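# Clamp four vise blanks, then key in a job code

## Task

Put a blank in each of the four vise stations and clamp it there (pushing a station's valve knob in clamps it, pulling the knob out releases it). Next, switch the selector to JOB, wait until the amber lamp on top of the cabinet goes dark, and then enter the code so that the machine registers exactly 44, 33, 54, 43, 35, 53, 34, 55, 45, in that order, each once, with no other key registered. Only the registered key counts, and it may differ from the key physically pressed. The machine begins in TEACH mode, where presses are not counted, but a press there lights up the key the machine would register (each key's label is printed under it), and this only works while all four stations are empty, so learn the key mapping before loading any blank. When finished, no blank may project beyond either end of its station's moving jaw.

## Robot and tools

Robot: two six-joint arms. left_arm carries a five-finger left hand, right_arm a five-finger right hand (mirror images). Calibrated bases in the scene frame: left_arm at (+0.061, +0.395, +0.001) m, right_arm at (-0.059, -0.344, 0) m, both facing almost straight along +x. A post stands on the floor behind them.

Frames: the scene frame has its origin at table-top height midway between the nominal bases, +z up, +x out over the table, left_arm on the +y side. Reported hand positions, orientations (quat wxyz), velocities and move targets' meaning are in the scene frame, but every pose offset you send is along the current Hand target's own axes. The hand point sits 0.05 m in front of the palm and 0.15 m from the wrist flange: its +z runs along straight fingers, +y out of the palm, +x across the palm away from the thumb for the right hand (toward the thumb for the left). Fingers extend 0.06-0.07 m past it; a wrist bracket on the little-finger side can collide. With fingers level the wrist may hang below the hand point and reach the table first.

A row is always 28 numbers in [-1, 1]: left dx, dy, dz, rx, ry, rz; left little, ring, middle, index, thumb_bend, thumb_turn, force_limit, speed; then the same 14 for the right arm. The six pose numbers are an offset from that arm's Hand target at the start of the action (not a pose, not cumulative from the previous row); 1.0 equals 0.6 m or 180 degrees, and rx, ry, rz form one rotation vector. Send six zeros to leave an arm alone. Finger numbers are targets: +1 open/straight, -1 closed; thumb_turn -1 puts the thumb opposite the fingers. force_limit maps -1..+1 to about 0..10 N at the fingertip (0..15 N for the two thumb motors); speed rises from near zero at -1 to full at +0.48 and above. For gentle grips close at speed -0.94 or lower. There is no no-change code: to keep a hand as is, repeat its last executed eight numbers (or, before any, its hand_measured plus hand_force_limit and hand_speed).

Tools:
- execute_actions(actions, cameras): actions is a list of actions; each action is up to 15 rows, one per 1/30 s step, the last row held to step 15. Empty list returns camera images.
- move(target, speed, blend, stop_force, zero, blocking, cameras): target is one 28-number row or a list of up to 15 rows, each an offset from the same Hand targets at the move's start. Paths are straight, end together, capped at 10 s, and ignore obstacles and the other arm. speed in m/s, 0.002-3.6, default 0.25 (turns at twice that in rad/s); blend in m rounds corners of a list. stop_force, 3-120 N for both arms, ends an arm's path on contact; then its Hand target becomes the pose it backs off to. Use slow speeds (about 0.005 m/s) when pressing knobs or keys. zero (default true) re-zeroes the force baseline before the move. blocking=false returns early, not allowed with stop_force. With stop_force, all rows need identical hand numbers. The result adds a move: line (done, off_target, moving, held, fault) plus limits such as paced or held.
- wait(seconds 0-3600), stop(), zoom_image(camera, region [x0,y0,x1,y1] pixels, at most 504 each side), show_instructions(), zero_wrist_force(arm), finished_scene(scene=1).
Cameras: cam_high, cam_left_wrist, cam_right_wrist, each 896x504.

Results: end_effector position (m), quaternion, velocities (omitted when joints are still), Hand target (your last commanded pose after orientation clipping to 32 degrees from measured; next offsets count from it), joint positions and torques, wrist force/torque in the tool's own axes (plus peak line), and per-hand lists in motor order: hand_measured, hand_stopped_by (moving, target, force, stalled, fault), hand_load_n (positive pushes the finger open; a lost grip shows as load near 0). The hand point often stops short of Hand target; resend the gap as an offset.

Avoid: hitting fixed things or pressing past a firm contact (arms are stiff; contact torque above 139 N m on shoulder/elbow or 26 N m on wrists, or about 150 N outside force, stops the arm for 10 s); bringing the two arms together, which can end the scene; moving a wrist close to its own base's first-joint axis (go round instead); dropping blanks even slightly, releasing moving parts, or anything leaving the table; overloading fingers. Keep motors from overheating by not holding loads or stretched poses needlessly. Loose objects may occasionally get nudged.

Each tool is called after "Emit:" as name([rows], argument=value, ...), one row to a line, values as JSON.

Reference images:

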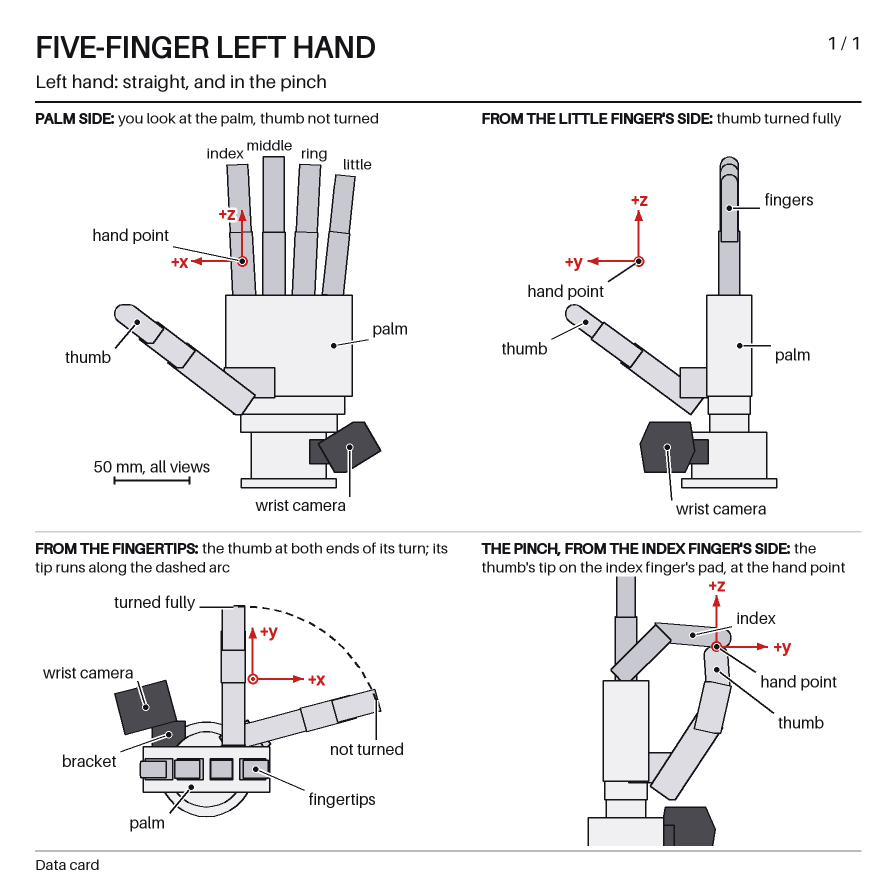

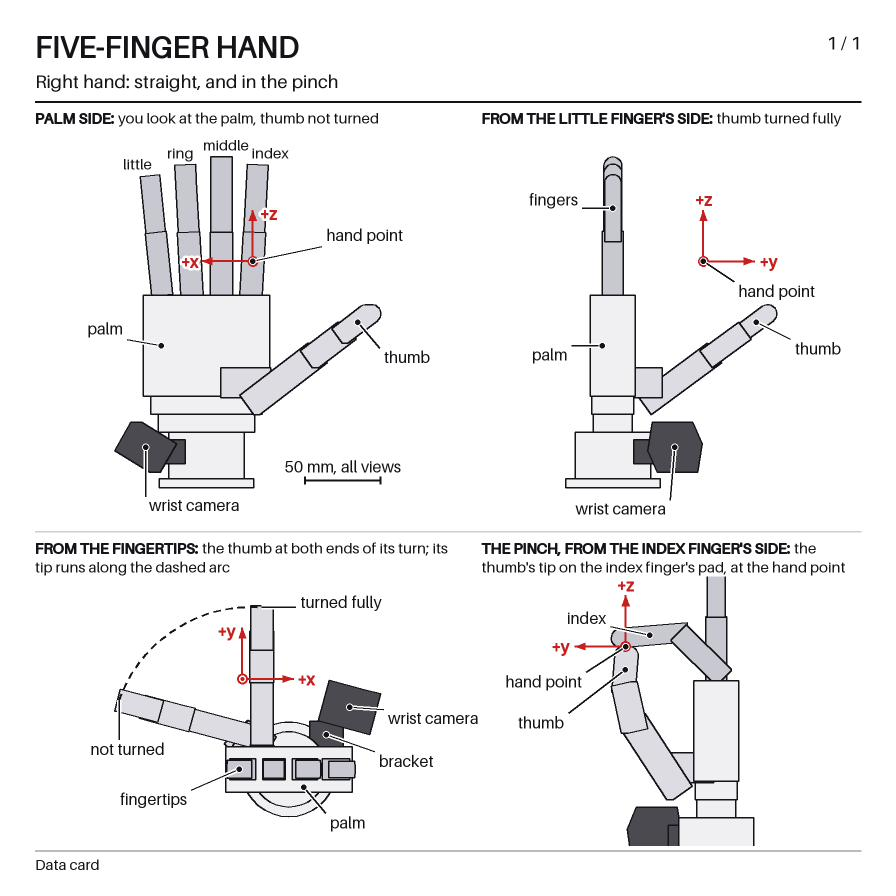

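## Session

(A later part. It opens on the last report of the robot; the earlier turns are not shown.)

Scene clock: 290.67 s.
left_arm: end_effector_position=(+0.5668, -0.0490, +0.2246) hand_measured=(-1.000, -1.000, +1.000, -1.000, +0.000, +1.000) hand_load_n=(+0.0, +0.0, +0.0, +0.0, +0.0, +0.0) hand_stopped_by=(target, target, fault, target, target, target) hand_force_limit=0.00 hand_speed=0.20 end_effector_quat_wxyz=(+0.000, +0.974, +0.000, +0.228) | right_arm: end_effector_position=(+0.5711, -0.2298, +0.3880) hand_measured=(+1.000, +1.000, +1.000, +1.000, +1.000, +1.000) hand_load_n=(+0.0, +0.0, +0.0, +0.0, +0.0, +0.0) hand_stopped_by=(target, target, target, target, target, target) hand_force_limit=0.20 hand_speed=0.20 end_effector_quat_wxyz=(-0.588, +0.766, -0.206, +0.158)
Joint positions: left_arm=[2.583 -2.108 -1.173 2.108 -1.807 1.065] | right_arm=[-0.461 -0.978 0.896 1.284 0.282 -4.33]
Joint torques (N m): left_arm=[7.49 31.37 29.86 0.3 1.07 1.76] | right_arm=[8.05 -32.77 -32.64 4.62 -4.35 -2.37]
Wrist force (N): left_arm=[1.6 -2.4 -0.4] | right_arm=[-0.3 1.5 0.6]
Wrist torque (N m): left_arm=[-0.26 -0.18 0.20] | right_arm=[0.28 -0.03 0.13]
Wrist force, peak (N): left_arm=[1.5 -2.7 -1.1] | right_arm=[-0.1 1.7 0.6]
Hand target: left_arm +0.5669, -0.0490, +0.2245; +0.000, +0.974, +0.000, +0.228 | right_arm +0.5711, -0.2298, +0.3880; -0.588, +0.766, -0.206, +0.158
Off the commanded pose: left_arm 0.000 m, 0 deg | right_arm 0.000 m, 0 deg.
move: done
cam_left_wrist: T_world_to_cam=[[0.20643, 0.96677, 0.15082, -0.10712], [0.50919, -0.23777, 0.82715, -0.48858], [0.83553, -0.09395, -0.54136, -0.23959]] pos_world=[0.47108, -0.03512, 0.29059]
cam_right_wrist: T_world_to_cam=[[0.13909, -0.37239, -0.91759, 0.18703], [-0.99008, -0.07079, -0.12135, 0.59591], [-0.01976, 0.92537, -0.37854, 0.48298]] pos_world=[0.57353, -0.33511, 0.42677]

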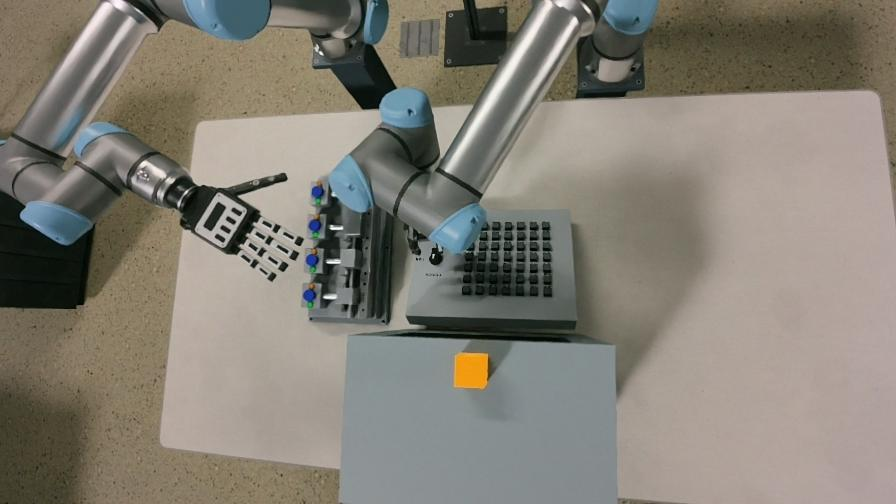

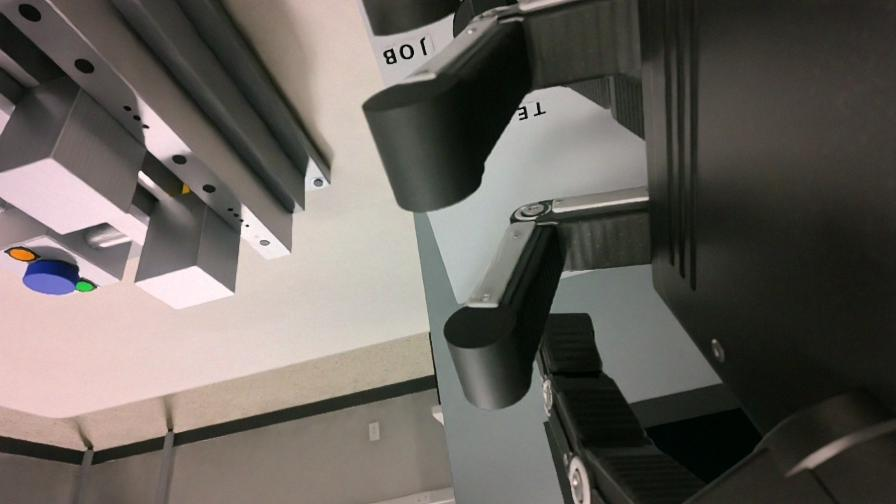

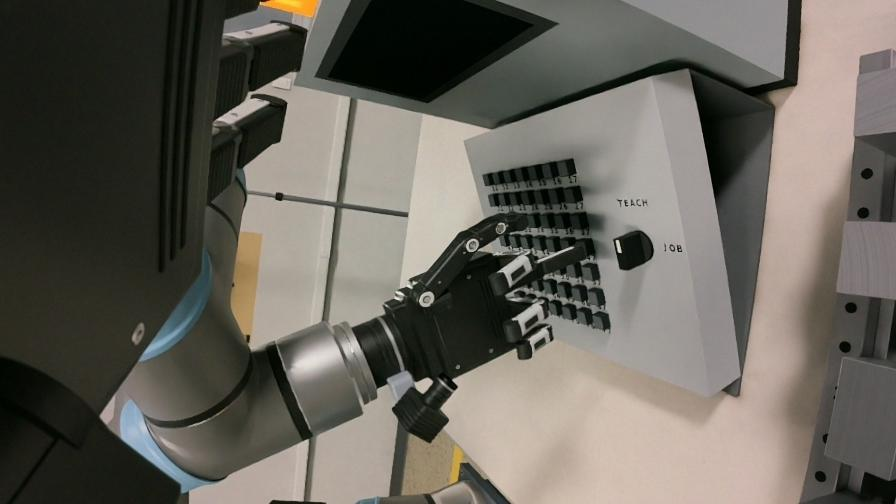

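Emit:
move(target=[-0.0067,-0.0083,0.045,0,0,0,-1,-1,1,-1,0,1,0,0.2, 0,0,0,0,0,0,1,1,1,1,1,1,0.2,0.2], speed=0.06, stop_force=6, cameras=["cam_right_wrist","cam_left_wrist"])

Emit:
zoom_image(camera="cam_right_wrist", region=[560, 180, 700, 300])

Emit:
zoom_image(camera="cam_left_wrist", region=[350, 0, 650, 200])

Scene clock: 292.63 s.
left_arm: end_effector_position=(+0.5752, -0.0440, +0.1985) hand_measured=(-1.000, -1.000, +1.000, -1.000, +0.000, +1.000) hand_load_n=(+0.0, +0.0, +0.0, +0.0, +0.0, +0.0) hand_stopped_by=(target, target, fault, target, target, target) hand_force_limit=0.00 hand_speed=0.20 end_effector_quat_wxyz=(+0.000, +0.974, +0.000, +0.228) | right_arm: end_effector_position=(+0.5711, -0.2298, +0.3880) hand_measured=(+1.000, +1.000, +1.000, +1.000, +1.000, +1.000) hand_load_n=(+0.0, -0.5, -0.5, +0.0, -0.5, +0.0) hand_stopped_by=(target, target, target, target, target, target) hand_force_limit=0.20 hand_speed=0.20 end_effector_quat_wxyz=(-0.588, +0.766, -0.206, +0.158)
Joint positions: left_arm=[2.6 -2.125 -1.213 2.169 -1.8 1.08] | right_arm=[-0.461 -0.978 0.896 1.284 0.282 -4.33]
Joint torques (N m): left_arm=[7.49 32.84 6.22 0.28 1.04 1.78] | right_arm=[7.48 -33.08 -32.63 4.55 -4.24 -2.38]
Wrist force (N): left_arm=[1.2 -2.6 -0.7] | right_arm=[-0.3 1.5 0.4]
Wrist torque (N m): left_arm=[-0.28 -0.14 0.19] | right_arm=[0.29 -0.02 0.12]
Wrist force, peak (N): left_arm=[1.3 -3.1 -0.7] | right_arm=[-0.2 1.8 0.7]
Hand target: left_arm +0.5752, -0.0440, +0.1985; +0.000, +0.974, +0.000, +0.228 | right_arm +0.5711, -0.2298, +0.3880; -0.588, +0.766, -0.206, +0.158
Off the commanded pose: left_arm 0.000 m, 0 deg | right_arm 0.000 m, 0 deg.
move: done
cam_left_wrist: T_world_to_cam=[[0.20643, 0.96677, 0.15082, -0.10965], [0.50919, -0.23777, 0.82715, -0.4701], [0.83553, -0.09395, -0.54136, -0.26028]] pos_world=[0.47948, -0.03022, 0.26449]
cam_right_wrist: T_world_to_cam=[[0.13909, -0.37239, -0.91759, 0.18703], [-0.99008, -0.07079, -0.12135, 0.59591], [-0.01976, 0.92537, -0.37854, 0.48298]] pos_world=[0.57353, -0.33511, 0.42677]
Images, in order (width x height): cam_left_wrist 896x504, cam_right_wrist 896x504.

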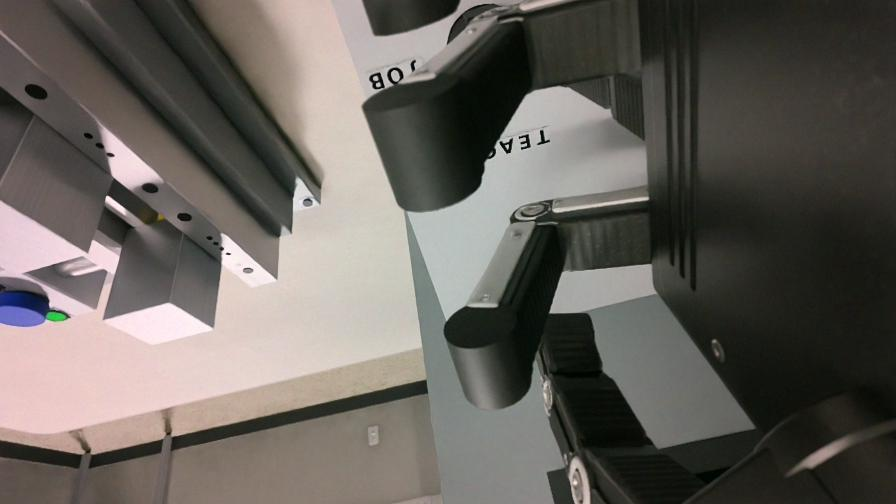

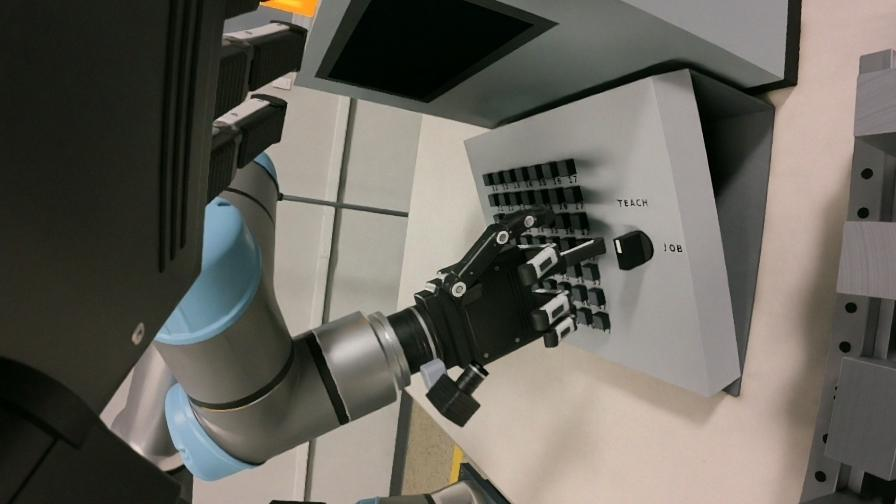

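Scaled by 3.600 from the camera's image (finer frame: 1280x720).

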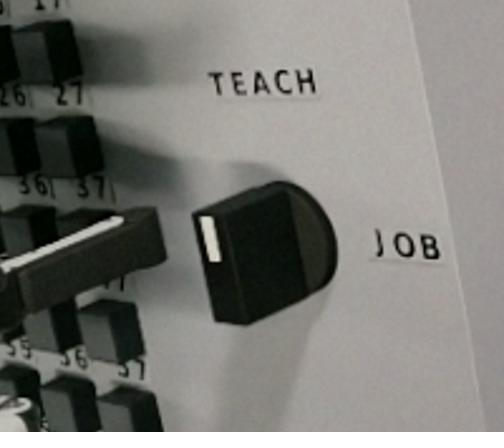

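Scaled by 1.680 from the camera's image (finer frame: 1280x720).

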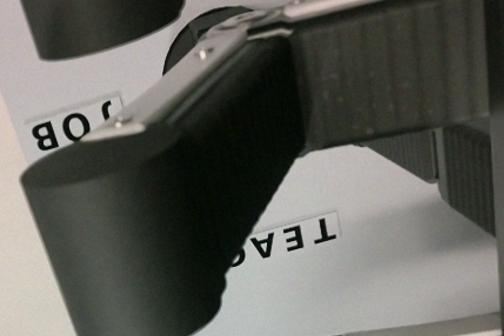

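Emit:
move(target=[0.0112,0,0.0233,0,0,0,-1,-1,1,-1,0,1,0,0.2, 0,0,0,0,0,0,1,1,1,1,1,1,0.2,0.2], speed=0.03, stop_force=4)

Emit:
move(target=[0,0.0167,0,0,0,0,-1,-1,1,-1,0,1,0,0.2, 0,0,0,0,0,0,1,1,1,1,1,1,0.2,0.2], speed=0.01, stop_force=3, cameras=["cam_right_wrist"])

Emit:
zoom_image(camera="cam_right_wrist", region=[560, 180, 700, 300])

Scene clock: 294.93 s.
left_arm: end_effector_position=(+0.5875, -0.0440, +0.1890) hand_measured=(-1.000, -1.000, +1.000, -1.000, +0.000, +1.000) hand_load_n=(+0.0, +0.0, +0.0, +0.0, +0.0, +0.0) hand_stopped_by=(target, target, fault, target, target, target) hand_force_limit=0.00 hand_speed=0.20 end_effector_quat_wxyz=(+0.000, +0.974, +0.000, +0.228) | right_arm: end_effector_position=(+0.5711, -0.2298, +0.3880) hand_measured=(+1.000, +1.000, +1.000, +1.000, +1.000, +1.000) hand_load_n=(+0.0, +0.0, +0.0, +0.0, +0.0, +0.0) hand_stopped_by=(target, target, target, target, target, target) hand_force_limit=0.20 hand_speed=0.20 end_effector_quat_wxyz=(-0.588, +0.766, -0.206, +0.158)
Joint positions: left_arm=[2.611 -2.151 -1.195 2.18 -1.795 1.092] | right_arm=[-0.461 -0.978 0.896 1.284 0.282 -4.33]
Joint torques (N m): left_arm=[7.37 33.82 29.65 0.28 1.16 1.85] | right_arm=[6.49 -32 -32.39 4.61 -4.21 -2.24]
Wrist force (N): left_arm=[1.2 -2.8 -0.8] | right_arm=[-0.4 1.4 0.6]
Wrist torque (N m): left_arm=[-0.28 -0.14 0.18] | right_arm=[0.27 -0.01 0.12]
Wrist force, peak (N): left_arm=[1.5 -3.1 -0.7] | right_arm=[-0.4 1.7 0.5]
Hand target: left_arm +0.5875, -0.0440, +0.1890; +0.000, +0.974, +0.000, +0.228 | right_arm +0.5711, -0.2298, +0.3880; -0.588, +0.766, -0.206, +0.158
Off the commanded pose: left_arm 0.000 m, 0 deg | right_arm 0.000 m, 0 deg.
move: done

Scene clock: 296.87 s.
left_arm: end_effector_position=(+0.5875, -0.0541, +0.1890) hand_measured=(-1.000, -1.000, +1.000, -1.000, +0.000, +1.000) hand_load_n=(+0.0, +0.0, +0.0, +0.0, +0.0, +0.0) hand_stopped_by=(target, target, fault, target, target, target) hand_force_limit=0.00 hand_speed=0.20 end_effector_quat_wxyz=(+0.000, +0.974, +0.000, +0.228) | right_arm: end_effector_position=(+0.5711, -0.2298, +0.3880) hand_measured=(+1.000, +1.000, +1.000, +1.000, +1.000, +1.000) hand_load_n=(+0.0, +0.0, +0.0, +0.0, +0.0, +0.0) hand_stopped_by=(target, target, target, target, target, target) hand_force_limit=0.20 hand_speed=0.20 end_effector_quat_wxyz=(-0.588, +0.766, -0.206, +0.158)
Joint positions: left_arm=[2.595 -2.17 -1.166 2.166 -1.802 1.076] | right_arm=[-0.461 -0.978 0.896 1.284 0.282 -4.33]
Joint torques (N m): left_arm=[-6.48 34.59 29.85 -3.58 -1.51 -1.52] | right_arm=[6.21 -33.74 -32.26 4.7 -4.16 -2.13]
Wrist force (N): left_arm=[1.5 -2.7 -0.2] | right_arm=[-0.5 1.2 0.6]
Wrist torque (N m): left_arm=[-0.29 -0.15 0.30] | right_arm=[0.25 0.00 0.10]
Wrist force, peak (N): left_arm=[1.4 -2.8 -0.8] | right_arm=[-0.1 1.8 0.5]
Hand target: left_arm +0.5875, -0.0541, +0.1890; +0.000, +0.974, +0.000, +0.228 | right_arm +0.5711, -0.2298, +0.3880; -0.588, +0.766, -0.206, +0.158
Off the commanded pose: left_arm 0.000 m, 0 deg | right_arm 0.000 m, 0 deg.
move: done
cam_right_wrist: T_world_to_cam=[[0.13909, -0.37239, -0.91759, 0.18703], [-0.99008, -0.07079, -0.12135, 0.59591], [-0.01976, 0.92537, -0.37854, 0.48298]] pos_world=[0.57353, -0.33511, 0.42677]

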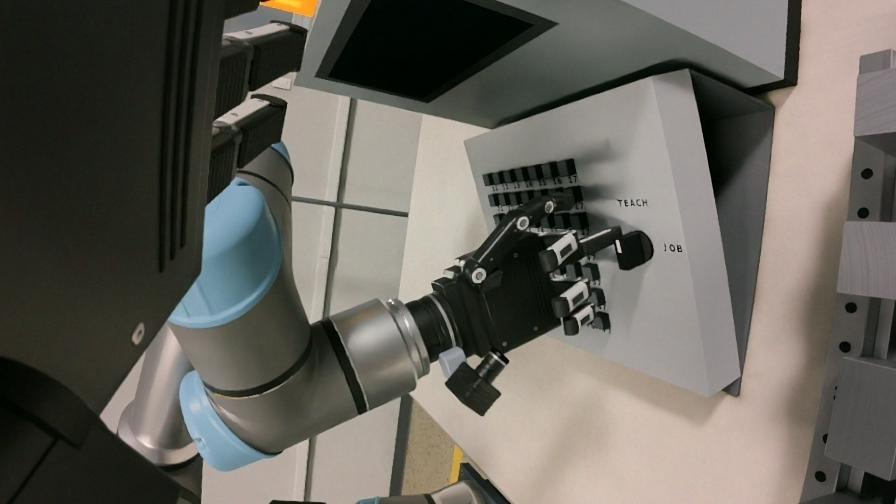

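Scaled by 3.600 from the camera's image (finer frame: 1280x720).

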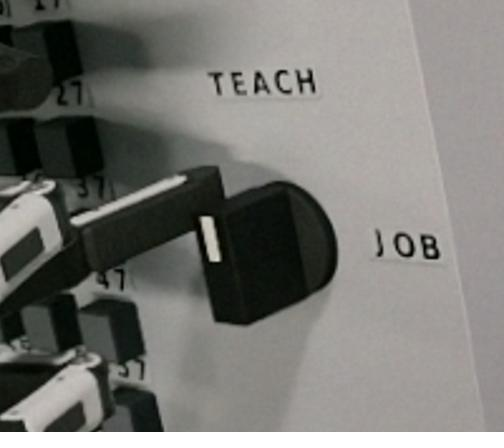

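Emit:
move(target=[0,0.02,0,0,0,0,-1,-1,1,-1,0,1,0,0.2, 0,0,0,0,0,0,1,1,1,1,1,1,0.2,0.2], speed=0.01, stop_force=3, cameras=["cam_right_wrist"])

Emit:
zoom_image(camera="cam_right_wrist", region=[560, 180, 700, 300])

Scene clock: 298.80 s.
left_arm: end_effector_position=(+0.5874, -0.0606, +0.1890) hand_measured=(-1.000, -1.000, +1.000, -1.000, +0.000, +1.000) hand_load_n=(+0.0, +0.0, +0.0, +0.0, +0.0, +0.0) hand_stopped_by=(target, target, fault, target, target, target) hand_force_limit=0.00 hand_speed=0.20 end_effector_quat_wxyz=(+0.000, +0.974, +0.000, +0.228) | right_arm: end_effector_position=(+0.5711, -0.2298, +0.3880) hand_measured=(+1.000, +1.000, +1.000, +1.000, +1.000, +1.000) hand_load_n=(+0.0, +0.0, +0.0, +0.0, +0.0, +0.0) hand_stopped_by=(target, target, target, target, target, target) hand_force_limit=0.20 hand_speed=0.20 end_effector_quat_wxyz=(-0.588, +0.766, -0.206, +0.158)
Joint positions: left_arm=[2.585 -2.182 -1.146 2.157 -1.806 1.066] | right_arm=[-0.461 -0.978 0.896 1.284 0.282 -4.33]
Joint torques (N m): left_arm=[7.02 57.44 7.54 0.32 0.86 1.88] | right_arm=[6.37 -33.59 -32.4 4.62 -4.17 -2.18]
Wrist force (N): left_arm=[0.7 -4.2 0.7] | right_arm=[-0.3 1.5 0.6]
Wrist torque (N m): left_arm=[-0.26 -0.09 0.25] | right_arm=[0.28 -0.03 0.13]
Wrist force, peak (N): left_arm=[1.1 -11.0 -1.1] | right_arm=[-0.3 1.7 0.6]
Hand target: left_arm +0.5874, -0.0606, +0.1890; +0.000, +0.974, +0.000, +0.228 (not the last commanded pose) | right_arm +0.5711, -0.2298, +0.3880; -0.588, +0.766, -0.206, +0.158
Off the commanded pose: left_arm 0.005 m, 0 deg | right_arm 0.000 m, 0 deg.
move: contact (left_arm)
cam_right_wrist: T_world_to_cam=[[0.13909, -0.37239, -0.91759, 0.18703], [-0.99008, -0.07079, -0.12135, 0.59591], [-0.01976, 0.92537, -0.37854, 0.48298]] pos_world=[0.57353, -0.33511, 0.42677]

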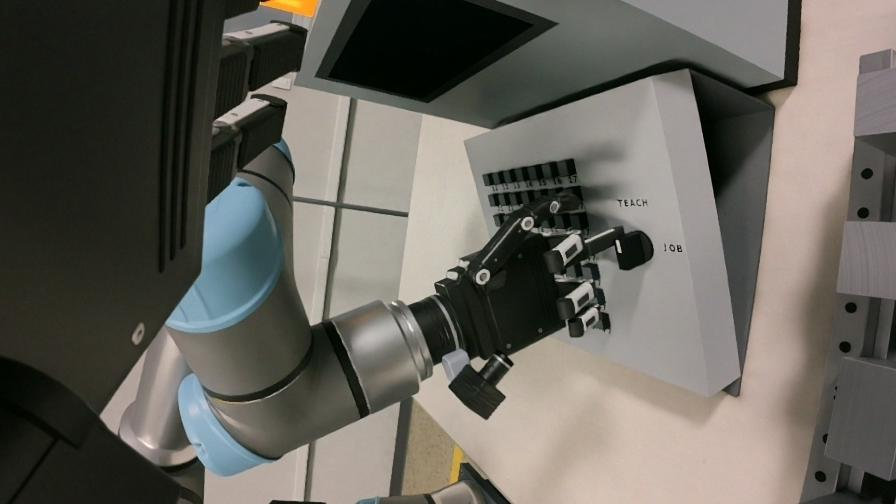

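Scaled by 3.600 from the camera's image (finer frame: 1280x720).

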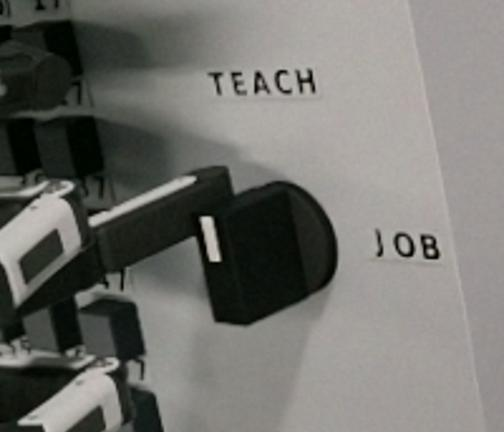

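Emit:
move([
  [0.0045,0.01,0,0,0,0,-1,-1,1,-1,0,1,0,0.2, 0,0,0,0,0,0,1,1,1,1,1,1,0.2,0.2],
  [0.0042,0.0195,0,0,0,0,-1,-1,1,-1,0,1,0,0.2, 0,0,0,0,0,0,1,1,1,1,1,1,0.2,0.2],
], speed=0.01, blend=0.001, stop_force=15, cameras=["cam_right_wrist"])

Emit:
zoom_image(camera="cam_right_wrist", region=[560, 180, 700, 300])

Scene clock: 300.23 s.
left_arm: end_effector_position=(+0.5878, -0.0612, +0.1891) hand_measured=(-1.000, -1.000, +1.000, -1.000, +0.000, +1.000) hand_load_n=(+0.0, +0.0, +1.5, +0.0, +0.0, +0.0) hand_stopped_by=(target, target, fault, target, target, target) hand_force_limit=0.00 hand_speed=0.20 end_effector_quat_wxyz=(+0.000, +0.974, +0.000, +0.228) | right_arm: end_effector_position=(+0.5711, -0.2298, +0.3880) hand_measured=(+1.000, +1.000, +1.000, +1.000, +1.000, +1.000) hand_load_n=(+0.0, -0.5, +0.0, +0.0, +0.0, +0.0) hand_stopped_by=(target, target, target, target, target, target) hand_force_limit=0.20 hand_speed=0.20 end_effector_quat_wxyz=(-0.588, +0.766, -0.206, +0.158)
Joint positions: left_arm=[2.584 -2.184 -1.143 2.155 -1.806 1.066] | right_arm=[-0.461 -0.978 0.896 1.284 0.282 -4.33]
Joint torques (N m): left_arm=[2.9 59.74 11.74 3.65 2.84 1.79] | right_arm=[7.08 -33.82 -32.3 4.58 -4.18 -2.09]
Wrist force (N): left_arm=[-5.2 -17.0 0.5] | right_arm=[-0.2 1.6 0.6]
Wrist torque (N m): left_arm=[-0.02 -0.41 0.26] | right_arm=[0.30 -0.04 0.13]
Wrist force, peak (N): left_arm=[-6.8 -23.3 -1.6] | right_arm=[-0.3 1.8 0.5]
Hand target: left_arm +0.5878, -0.0612, +0.1891; +0.000, +0.974, +0.000, +0.228 (not the last commanded pose) | right_arm +0.5711, -0.2298, +0.3880; -0.588, +0.766, -0.206, +0.158
Off the commanded pose: left_arm 0.011 m, 0 deg | right_arm 0.000 m, 0 deg.
move: contact (left_arm); path passed 0 of 2 targets
cam_right_wrist: T_world_to_cam=[[0.13909, -0.37239, -0.91759, 0.18703], [-0.99008, -0.07079, -0.12135, 0.59591], [-0.01976, 0.92537, -0.37854, 0.48298]] pos_world=[0.57353, -0.33511, 0.42677]

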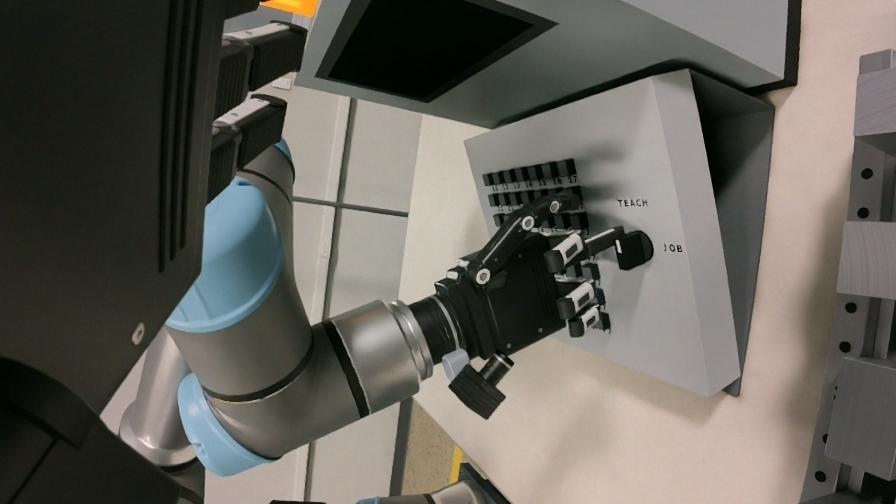

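Scaled by 3.600 from the camera's image (finer frame: 1280x720).

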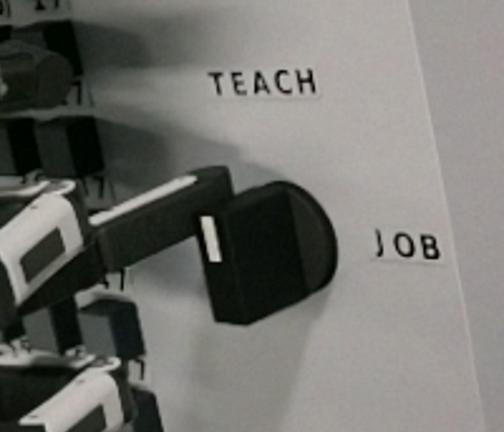

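Emit:
move([
  [0,-0.004,0,0,0,0,-1,-1,1,-1,0,1,0,0.2, 0,0,0,0,0,0,1,1,1,1,1,1,0.2,0.2],
  [0.0067,-0.004,0,0,0,0,-1,-1,1,-1,0,1,0,0.2, 0,0,0,0,0,0,1,1,1,1,1,1,0.2,0.2],
], speed=0.02)

Emit:
move(target=[0,0.0117,0,0,0,0,-1,-1,1,-1,0,1,0,0.2, 0,0,0,0,0,0,1,1,1,1,1,1,0.2,0.2], speed=0.006, stop_force=22, cameras=["cam_right_wrist"])

Emit:
zoom_image(camera="cam_right_wrist", region=[560, 180, 700, 300])

Scene clock: 301.77 s.
left_arm: end_effector_position=(+0.5913, -0.0588, +0.1909) hand_measured=(-1.000, -1.000, +1.000, -1.000, +0.000, +1.000) hand_load_n=(+0.0, +0.0, +0.0, +0.5, +0.0, +0.0) hand_stopped_by=(target, target, fault, target, target, target) hand_force_limit=0.00 hand_speed=0.20 end_effector_quat_wxyz=(+0.000, +0.974, +0.000, +0.228) | right_arm: end_effector_position=(+0.5711, -0.2298, +0.3880) hand_measured=(+1.000, +1.000, +1.000, +1.000, +1.000, +1.000) hand_load_n=(-0.5, +0.0, +0.0, +0.0, +0.0, +0.0) hand_stopped_by=(target, target, target, target, target, target) hand_force_limit=0.20 hand_speed=0.20 end_effector_quat_wxyz=(-0.588, +0.766, -0.206, +0.158)
Joint positions: left_arm=[2.591 -2.185 -1.136 2.151 -1.803 1.072] | right_arm=[-0.461 -0.978 0.896 1.284 0.282 -4.33]
Joint torques (N m): left_arm=[7.39 35.38 29.67 -3.53 1.15 1.74] | right_arm=[5.69 -33.87 -32.53 4.45 -4.33 -2.51]
Wrist force (N): left_arm=[2.1 -1.9 -0.6] | right_arm=[-0.3 1.5 0.6]
Wrist torque (N m): left_arm=[-0.11 -0.32 0.23] | right_arm=[0.27 -0.04 0.13]
Wrist force, peak (N): left_arm=[-5.2 -17.6 0.7] | right_arm=[-0.5 1.5 0.7]
Hand target: left_arm +0.5914, -0.0588, +0.1909; +0.000, +0.974, +0.000, +0.228 | right_arm +0.5711, -0.2298, +0.3880; -0.588, +0.766, -0.206, +0.158
Off the commanded pose: left_arm 0.000 m, 0 deg | right_arm 0.000 m, 0 deg.
move: done

Scene clock: 303.43 s.
left_arm: end_effector_position=(+0.5914, -0.0616, +0.1909) hand_measured=(-1.000, -1.000, +1.000, -1.000, +0.000, +1.000) hand_load_n=(+0.0, +0.0, +2.0, +0.0, -0.5, +0.0) hand_stopped_by=(target, target, fault, target, target, target) hand_force_limit=0.00 hand_speed=0.20 end_effector_quat_wxyz=(+0.000, +0.974, +0.000, +0.228) | right_arm: end_effector_position=(+0.5711, -0.2298, +0.3880) hand_measured=(+1.000, +1.000, +1.000, +1.000, +1.000, +1.000) hand_load_n=(+0.0, +0.0, +0.0, +0.0, +0.0, +0.0) hand_stopped_by=(target, target, target, target, target, target) hand_force_limit=0.20 hand_speed=0.20 end_effector_quat_wxyz=(-0.588, +0.766, -0.206, +0.158)
Joint positions: left_arm=[2.587 -2.191 -1.127 2.146 -1.805 1.068] | right_arm=[-0.461 -0.978 0.896 1.284 0.282 -4.33]
Joint torques (N m): left_arm=[-0.71 56.7 9.61 3.05 5.01 1.89] | right_arm=[6.91 -33.68 -32.76 4.53 -4.11 -2.26]
Wrist force (N): left_arm=[2.0 -21.6 -0.6] | right_arm=[-0.4 1.4 0.8]
Wrist torque (N m): left_arm=[-0.04 -0.27 0.83] | right_arm=[0.26 -0.02 0.12]
Wrist force, peak (N): left_arm=[3.4 -24.9 -2.1] | right_arm=[-0.1 1.7 0.5]
Hand target: left_arm +0.5914, -0.0616, +0.1909; +0.000, +0.974, +0.000, +0.228 (not the last commanded pose) | right_arm +0.5711, -0.2298, +0.3880; -0.588, +0.766, -0.206, +0.158
Off the commanded pose: left_arm 0.004 m, 0 deg | right_arm 0.000 m, 0 deg.
move: contact (left_arm)
cam_right_wrist: T_world_to_cam=[[0.13909, -0.37239, -0.91759, 0.18703], [-0.99008, -0.07079, -0.12135, 0.59591], [-0.01976, 0.92537, -0.37854, 0.48298]] pos_world=[0.57353, -0.33511, 0.42677]

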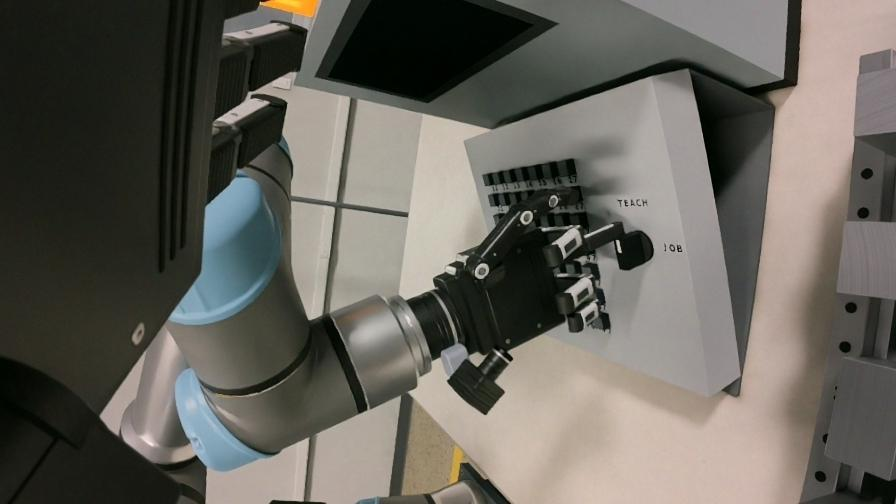

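Scaled by 3.600 from the camera's image (finer frame: 1280x720).

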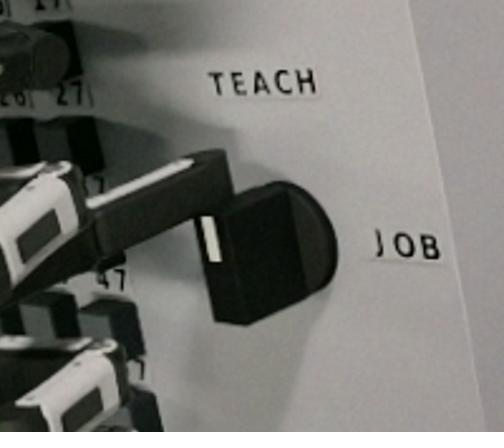

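Emit:
move(target=[0,-0.004,0,0,0,0,-1,-1,1,-1,0,1,0,0.2, 0,0,0,0,0,0,1,1,1,1,1,1,0.2,0.2], speed=0.02, cameras=["cam_left_wrist","cam_high"])

Emit:
zoom_image(camera="cam_high", region=[380, 200, 500, 300])

Scene clock: 305.47 s.
left_arm: end_effector_position=(+0.5914, -0.0593, +0.1909) hand_measured=(-1.000, -1.000, +1.000, -1.000, +0.000, +1.000) hand_load_n=(+0.0, +0.0, +0.0, +0.0, +0.0, +0.0) hand_stopped_by=(target, target, fault, target, target, target) hand_force_limit=0.00 hand_speed=0.20 end_effector_quat_wxyz=(+0.000, +0.974, +0.000, +0.228) | right_arm: end_effector_position=(+0.5711, -0.2298, +0.3880) hand_measured=(+1.000, +1.000, +1.000, +1.000, +1.000, +1.000) hand_load_n=(+0.0, +0.0, +0.0, -0.5, +0.0, +0.0) hand_stopped_by=(target, target, target, target, target, target) hand_force_limit=0.20 hand_speed=0.20 end_effector_quat_wxyz=(-0.588, +0.766, -0.206, +0.158)
Joint positions: left_arm=[2.59 -2.186 -1.134 2.15 -1.804 1.072] | right_arm=[-0.461 -0.978 0.896 1.284 0.282 -4.33]
Joint torques (N m): left_arm=[7.28 56.75 7.06 0.23 1 1.88] | right_arm=[5.58 -33.79 -32.38 4.43 -4.08 -2.34]
Wrist force (N): left_arm=[1.9 -1.9 -0.7] | right_arm=[-0.1 1.3 0.4]
Wrist torque (N m): left_arm=[-0.09 -0.27 0.22] | right_arm=[0.26 -0.05 0.13]
Wrist force, peak (N): left_arm=[1.9 -21.7 -1.0] | right_arm=[-0.4 1.8 0.4]
Hand target: left_arm +0.5914, -0.0592, +0.1909; +0.000, +0.974, +0.000, +0.228 | right_arm +0.5711, -0.2298, +0.3880; -0.588, +0.766, -0.206, +0.158
Off the commanded pose: left_arm 0.000 m, 0 deg | right_arm 0.000 m, 0 deg.
move: done
cam_left_wrist: T_world_to_cam=[[0.20622, 0.96674, 0.1513, -0.09708], [0.50941, -0.23809, 0.82693, -0.47577], [0.83545, -0.09345, -0.54157, -0.27925]] pos_world=[0.49568, -0.04552, 0.25688]
Images, in order (width x height): cam_high 896x504, cam_left_wrist 896x504.

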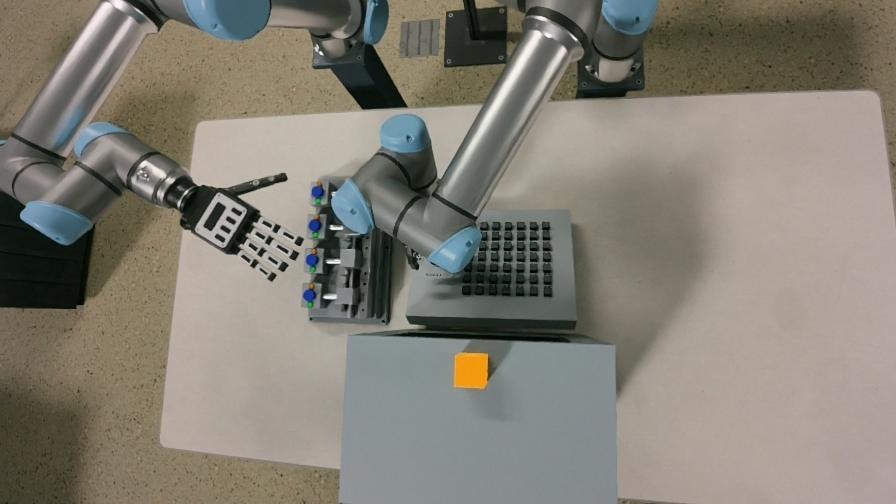

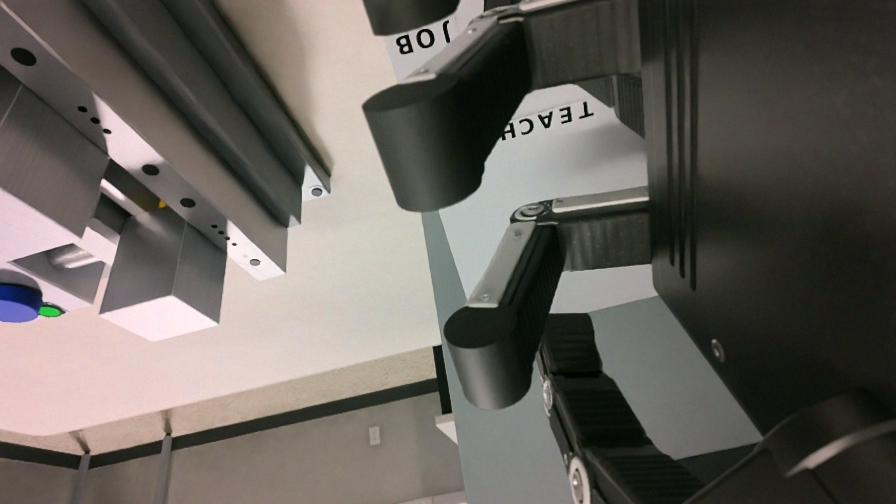

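Scaled by 4.200 from the camera's image (finer frame: 1280x720).

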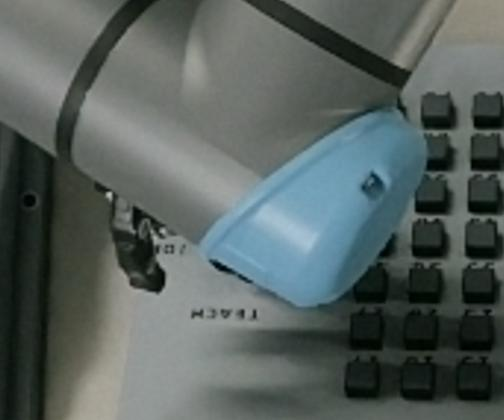

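Emit:
move(target=[0.02,0,0,0,0,0,-1,-1,1,-1,0,1,0,0.2, 0,0,0,0,0,0,1,1,1,1,1,1,0.2,0.2], speed=0.03)

Emit:
move(target=[0,0.02,0,0,0,0,-1,-1,1,-1,0,1,0,0.2, 0,0,0,0,0,0,1,1,1,1,1,1,0.2,0.2], speed=0.01, stop_force=3, cameras=["cam_right_wrist","cam_left_wrist"])

Emit:
zoom_image(camera="cam_right_wrist", region=[540, 180, 700, 300])

Scene clock: 306.80 s.
left_arm: end_effector_position=(+0.6021, -0.0592, +0.1962) hand_measured=(-1.000, -1.000, +1.000, -1.000, +0.000, +1.000) hand_load_n=(+0.0, +0.0, +0.0, +0.0, +0.0, +0.0) hand_stopped_by=(target, target, fault, target, target, target) hand_force_limit=0.00 hand_speed=0.20 end_effector_quat_wxyz=(+0.000, +0.974, +0.000, +0.228) | right_arm: end_effector_position=(+0.5711, -0.2298, +0.3880) hand_measured=(+1.000, +1.000, +1.000, +1.000, +1.000, +1.000) hand_load_n=(+0.0, +0.0, +0.0, -0.5, +0.0, -0.5) hand_stopped_by=(target, target, target, target, target, target) hand_force_limit=0.20 hand_speed=0.20 end_effector_quat_wxyz=(-0.588, +0.766, -0.206, +0.158)
Joint positions: left_arm=[2.601 -2.204 -1.092 2.126 -1.8 1.081] | right_arm=[-0.461 -0.978 0.896 1.284 0.282 -4.33]
Joint torques (N m): left_arm=[7.32 36.24 29.34 -3.37 1.14 1.83] | right_arm=[6.24 -33.91 -31.76 4.57 -4.47 -2.23]
Wrist force (N): left_arm=[1.7 -1.9 -0.6] | right_arm=[-0.3 1.4 0.4]
Wrist torque (N m): left_arm=[-0.10 -0.23 0.20] | right_arm=[0.28 -0.02 0.12]
Wrist force, peak (N): left_arm=[2.2 -2.2 -0.6] | right_arm=[-0.2 1.7 0.6]
Hand target: left_arm +0.6021, -0.0592, +0.1962; +0.000, +0.974, +0.000, +0.228 | right_arm +0.5711, -0.2298, +0.3880; -0.588, +0.766, -0.206, +0.158
Off the commanded pose: left_arm 0.000 m, 0 deg | right_arm 0.000 m, 0 deg.
move: done

Scene clock: 308.93 s.
left_arm: end_effector_position=(+0.6021, -0.0712, +0.1962) hand_measured=(-1.000, -1.000, +1.000, -1.000, +0.000, +1.000) hand_load_n=(+0.0, +0.0, +0.0, +0.0, +0.0, +0.0) hand_stopped_by=(target, target, fault, target, target, target) hand_force_limit=0.00 hand_speed=0.20 end_effector_quat_wxyz=(+0.000, +0.974, +0.000, +0.228) | right_arm: end_effector_position=(+0.5711, -0.2298, +0.3880) hand_measured=(+1.000, +1.000, +1.000, +1.000, +1.000, +1.000) hand_load_n=(+0.0, +0.0, +0.0, +0.0, +0.0, -0.5) hand_stopped_by=(target, target, target, target, target, target) hand_force_limit=0.20 hand_speed=0.20 end_effector_quat_wxyz=(-0.588, +0.766, -0.206, +0.158)
Joint positions: left_arm=[2.582 -2.228 -1.053 2.108 -1.807 1.064] | right_arm=[-0.461 -0.978 0.896 1.284 0.282 -4.33]
Joint torques (N m): left_arm=[-6.57 36.7 30.37 -3.55 -1.48 -1.61] | right_arm=[6.74 -33.69 -33.37 4.52 -4.2 -2.25]
Wrist force (N): left_arm=[1.9 -2.2 -0.5] | right_arm=[-0.3 1.4 0.6]
Wrist torque (N m): left_arm=[-0.15 -0.26 0.32] | right_arm=[0.26 -0.04 0.13]
Wrist force, peak (N): left_arm=[2.5 -2.0 -0.6] | right_arm=[-0.3 1.8 0.6]
Hand target: left_arm +0.6021, -0.0712, +0.1962; +0.000, +0.974, +0.000, +0.228 | right_arm +0.5711, -0.2298, +0.3880; -0.588, +0.766, -0.206, +0.158
Off the commanded pose: left_arm 0.000 m, 0 deg | right_arm 0.000 m, 0 deg.
move: done
cam_left_wrist: T_world_to_cam=[[0.20622, 0.96674, 0.1513, -0.08858], [0.50941, -0.23809, 0.82693, -0.48844], [0.83545, -0.09345, -0.54157, -0.28643]] pos_world=[0.50638, -0.05742, 0.26219]
cam_right_wrist: T_world_to_cam=[[0.13909, -0.37239, -0.91759, 0.18703], [-0.99008, -0.07079, -0.12135, 0.59591], [-0.01976, 0.92537, -0.37854, 0.48298]] pos_world=[0.57353, -0.33511, 0.42677]
Images, in order (width x height): cam_left_wrist 896x504, cam_right_wrist 896x504.

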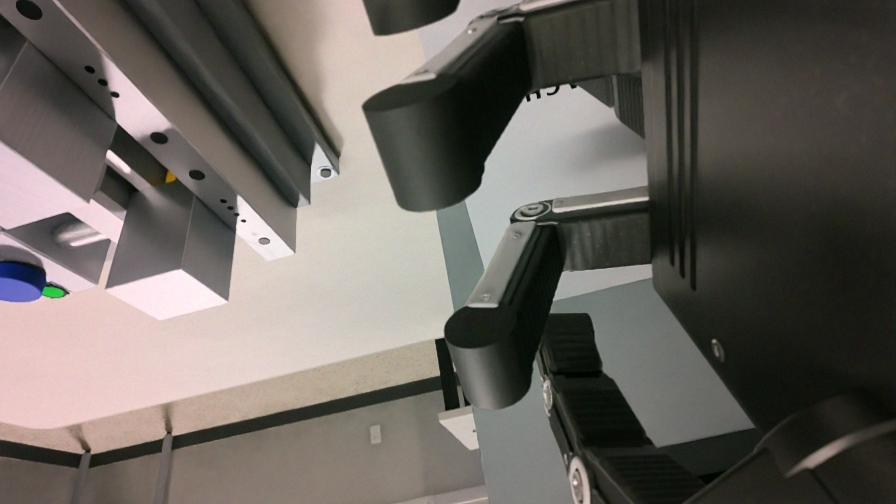

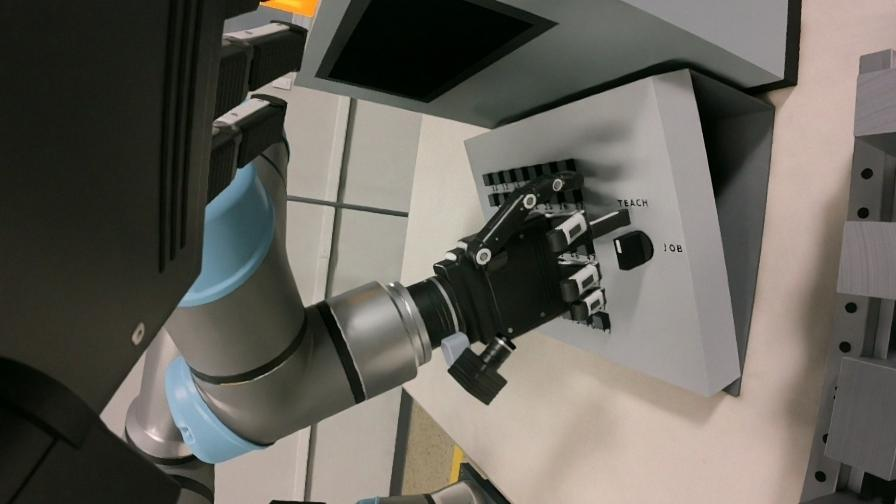

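Scaled by 3.150 from the camera's image (finer frame: 1280x720).

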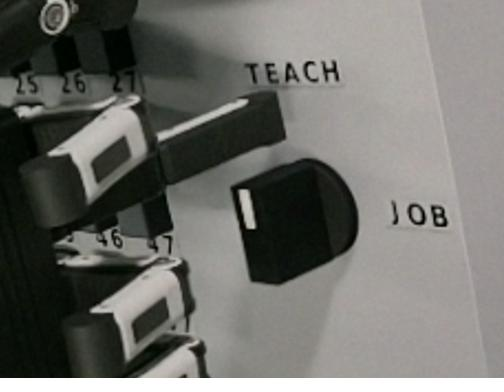

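Emit:
move([
  [0,-0.0245,0,0,0,0,-1,-1,1,-1,0,1,0,0.2, 0,0,0,0,0,0,1,1,1,1,1,1,0.2,0.2],
  [-0.0213,-0.0245,0,0,0,0,-1,-1,1,-1,0,1,0,0.2, 0,0,0,0,0,0,1,1,1,1,1,1,0.2,0.2],
], speed=0.04, blend=0.001)

Emit:
move(target=[0,0.0133,0,0,0,0,-1,-1,1,-1,0,1,0,0.2, 0,0,0,0,0,0,1,1,1,1,1,1,0.2,0.2], speed=0.008, stop_force=4)

Emit:
move(target=[0.0055,0.0085,0,0,0,0,-1,-1,1,-1,0,1,0,0.2, 0,0,0,0,0,0,1,1,1,1,1,1,0.2,0.2], speed=0.005, stop_force=30, cameras=["cam_right_wrist"])

Emit:
zoom_image(camera="cam_right_wrist", region=[560, 180, 700, 300])

Scene clock: 311.20 s.
left_arm: end_effector_position=(+0.5908, -0.0565, +0.1906) hand_measured=(-1.000, -1.000, +1.000, -1.000, +0.000, +1.000) hand_load_n=(+0.0, +0.0, +0.0, +0.0, +0.0, +0.0) hand_stopped_by=(target, target, fault, target, target, target) hand_force_limit=0.00 hand_speed=0.20 end_effector_quat_wxyz=(+0.000, +0.974, +0.000, +0.228) | right_arm: end_effector_position=(+0.5711, -0.2298, +0.3880) hand_measured=(+1.000, +1.000, +1.000, +1.000, +1.000, +1.000) hand_load_n=(+0.0, +0.0, +0.0, +0.0, +0.0, +0.0) hand_stopped_by=(target, target, target, target, target, target) hand_force_limit=0.20 hand_speed=0.20 end_effector_quat_wxyz=(-0.588, +0.766, -0.206, +0.158)
Joint positions: left_arm=[2.594 -2.18 -1.145 2.155 -1.803 1.075] | right_arm=[-0.461 -0.978 0.896 1.284 0.282 -4.33]
Joint torques (N m): left_arm=[-6.22 56.17 6.52 0.3 -1.45 -1.59] | right_arm=[6.32 -33.81 -32.8 4.55 -4.17 -2.28]
Wrist force (N): left_arm=[2.1 -2.4 -0.4] | right_arm=[-0.2 1.3 0.8]
Wrist torque (N m): left_arm=[-0.19 -0.28 0.33] | right_arm=[0.24 -0.04 0.13]
Wrist force, peak (N): left_arm=[2.3 -2.4 -0.3] | right_arm=[-0.2 1.7 0.6]
Hand target: left_arm +0.5907, -0.0565, +0.1905; +0.000, +0.974, +0.000, +0.228 | right_arm +0.5711, -0.2298, +0.3880; -0.588, +0.766, -0.206, +0.158
Off the commanded pose: left_arm 0.000 m, 0 deg | right_arm 0.000 m, 0 deg.
move: done

Scene clock: 312.90 s.
left_arm: end_effector_position=(+0.5907, -0.0607, +0.1905) hand_measured=(-1.000, -1.000, +1.000, -1.000, +0.000, +1.000) hand_load_n=(+0.0, +0.0, +0.5, +0.0, +0.0, +0.0) hand_stopped_by=(target, target, fault, target, target, target) hand_force_limit=0.00 hand_speed=0.20 end_effector_quat_wxyz=(+0.000, +0.974, +0.000, +0.228) | right_arm: end_effector_position=(+0.5711, -0.2298, +0.3880) hand_measured=(+1.000, +1.000, +1.000, +1.000, +1.000, +1.000) hand_load_n=(+0.0, +0.0, +0.0, -0.5, +0.0, +0.0) hand_stopped_by=(target, target, target, target, target, target) hand_force_limit=0.20 hand_speed=0.20 end_effector_quat_wxyz=(-0.588, +0.766, -0.206, +0.158)
Joint positions: left_arm=[2.587 -2.188 -1.133 2.149 -1.805 1.069] | right_arm=[-0.461 -0.978 0.896 1.284 0.282 -4.33]
Joint torques (N m): left_arm=[5.87 57.4 7.35 0.55 1.36 1.71] | right_arm=[6.98 -34.46 -32.88 4.53 -4.25 -2.27]
Wrist force (N): left_arm=[1.4 -5.7 0.6] | right_arm=[-0.2 1.4 0.6]
Wrist torque (N m): left_arm=[-0.20 -0.24 0.35] | right_arm=[0.26 -0.04 0.13]
Wrist force, peak (N): left_arm=[2.0 -10.6 -1.1] | right_arm=[-0.1 1.7 0.7]
Hand target: left_arm +0.5907, -0.0607, +0.1905; +0.000, +0.974, +0.000, +0.228 (not the last commanded pose) | right_arm +0.5711, -0.2298, +0.3880; -0.588, +0.766, -0.206, +0.158
Off the commanded pose: left_arm 0.004 m, 0 deg | right_arm 0.000 m, 0 deg.
move: contact (left_arm)

Scene clock: 314.93 s.
left_arm: end_effector_position=(+0.5936, -0.0658, +0.1920) hand_measured=(-1.000, -1.000, +1.000, -1.000, +0.000, +1.000) hand_load_n=(+0.0, +0.0, +1.5, +0.0, +0.0, +0.0) hand_stopped_by=(target, target, fault, target, target, target) hand_force_limit=0.00 hand_speed=0.20 end_effector_quat_wxyz=(+0.000, +0.974, +0.000, +0.228) | right_arm: end_effector_position=(+0.5711, -0.2298, +0.3880) hand_measured=(+1.000, +1.000, +1.000, +1.000, +1.000, +1.000) hand_load_n=(+0.0, +0.0, +0.0, +0.0, +0.0, -0.5) hand_stopped_by=(target, target, target, target, target, target) hand_force_limit=0.20 hand_speed=0.20 end_effector_quat_wxyz=(-0.588, +0.766, -0.206, +0.158)
Joint positions: left_arm=[2.582 -2.203 -1.105 2.135 -1.807 1.064] | right_arm=[-0.461 -0.978 0.896 1.284 0.282 -4.33]
Joint torques (N m): left_arm=[-12.1 35.97 31.91 -1.77 1.37 -1.52] | right_arm=[5.17 -34.59 -32.93 4.37 -4.17 -2.29]
Wrist force (N): left_arm=[2.8 -15.2 -0.3] | right_arm=[-0.1 1.6 0.5]
Wrist torque (N m): left_arm=[-0.08 -0.37 0.74] | right_arm=[0.30 -0.06 0.15]
Wrist force, peak (N): left_arm=[-7.6 -20.8 -1.0] | right_arm=[-0.2 1.7 0.6]
Hand target: left_arm +0.5936, -0.0658, +0.1920; +0.000, +0.974, +0.000, +0.228 | right_arm +0.5711, -0.2298, +0.3880; -0.588, +0.766, -0.206, +0.158
Off the commanded pose: left_arm 0.000 m, 0 deg | right_arm 0.000 m, 0 deg.
move: done
cam_right_wrist: T_world_to_cam=[[0.13909, -0.37239, -0.91759, 0.18703], [-0.99008, -0.07079, -0.12135, 0.59591], [-0.01976, 0.92537, -0.37854, 0.48298]] pos_world=[0.57353, -0.33511, 0.42677]

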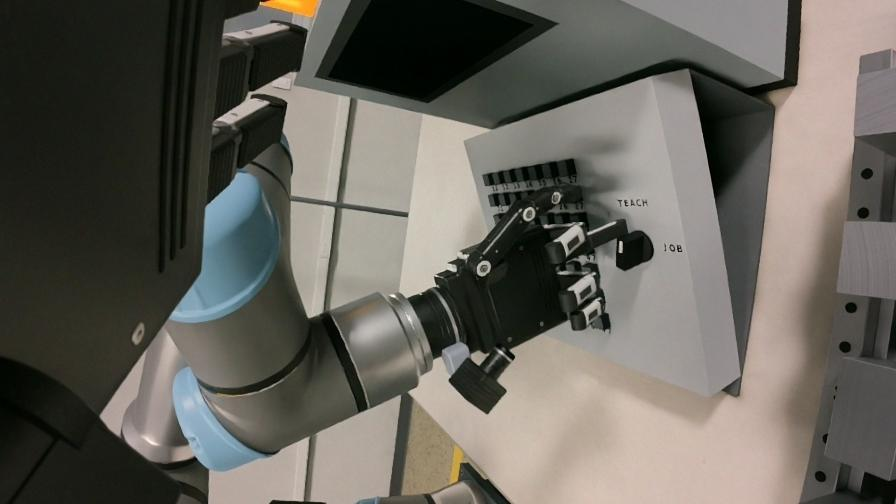

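Scaled by 3.600 from the camera's image (finer frame: 1280x720).

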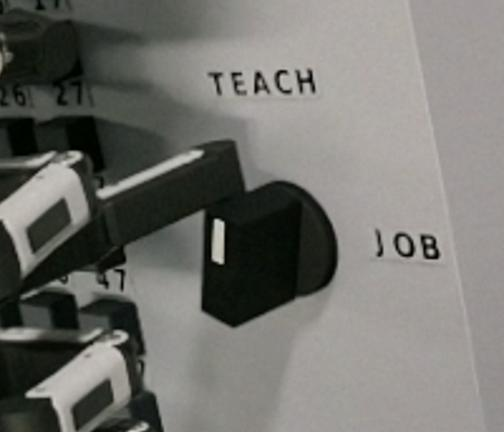

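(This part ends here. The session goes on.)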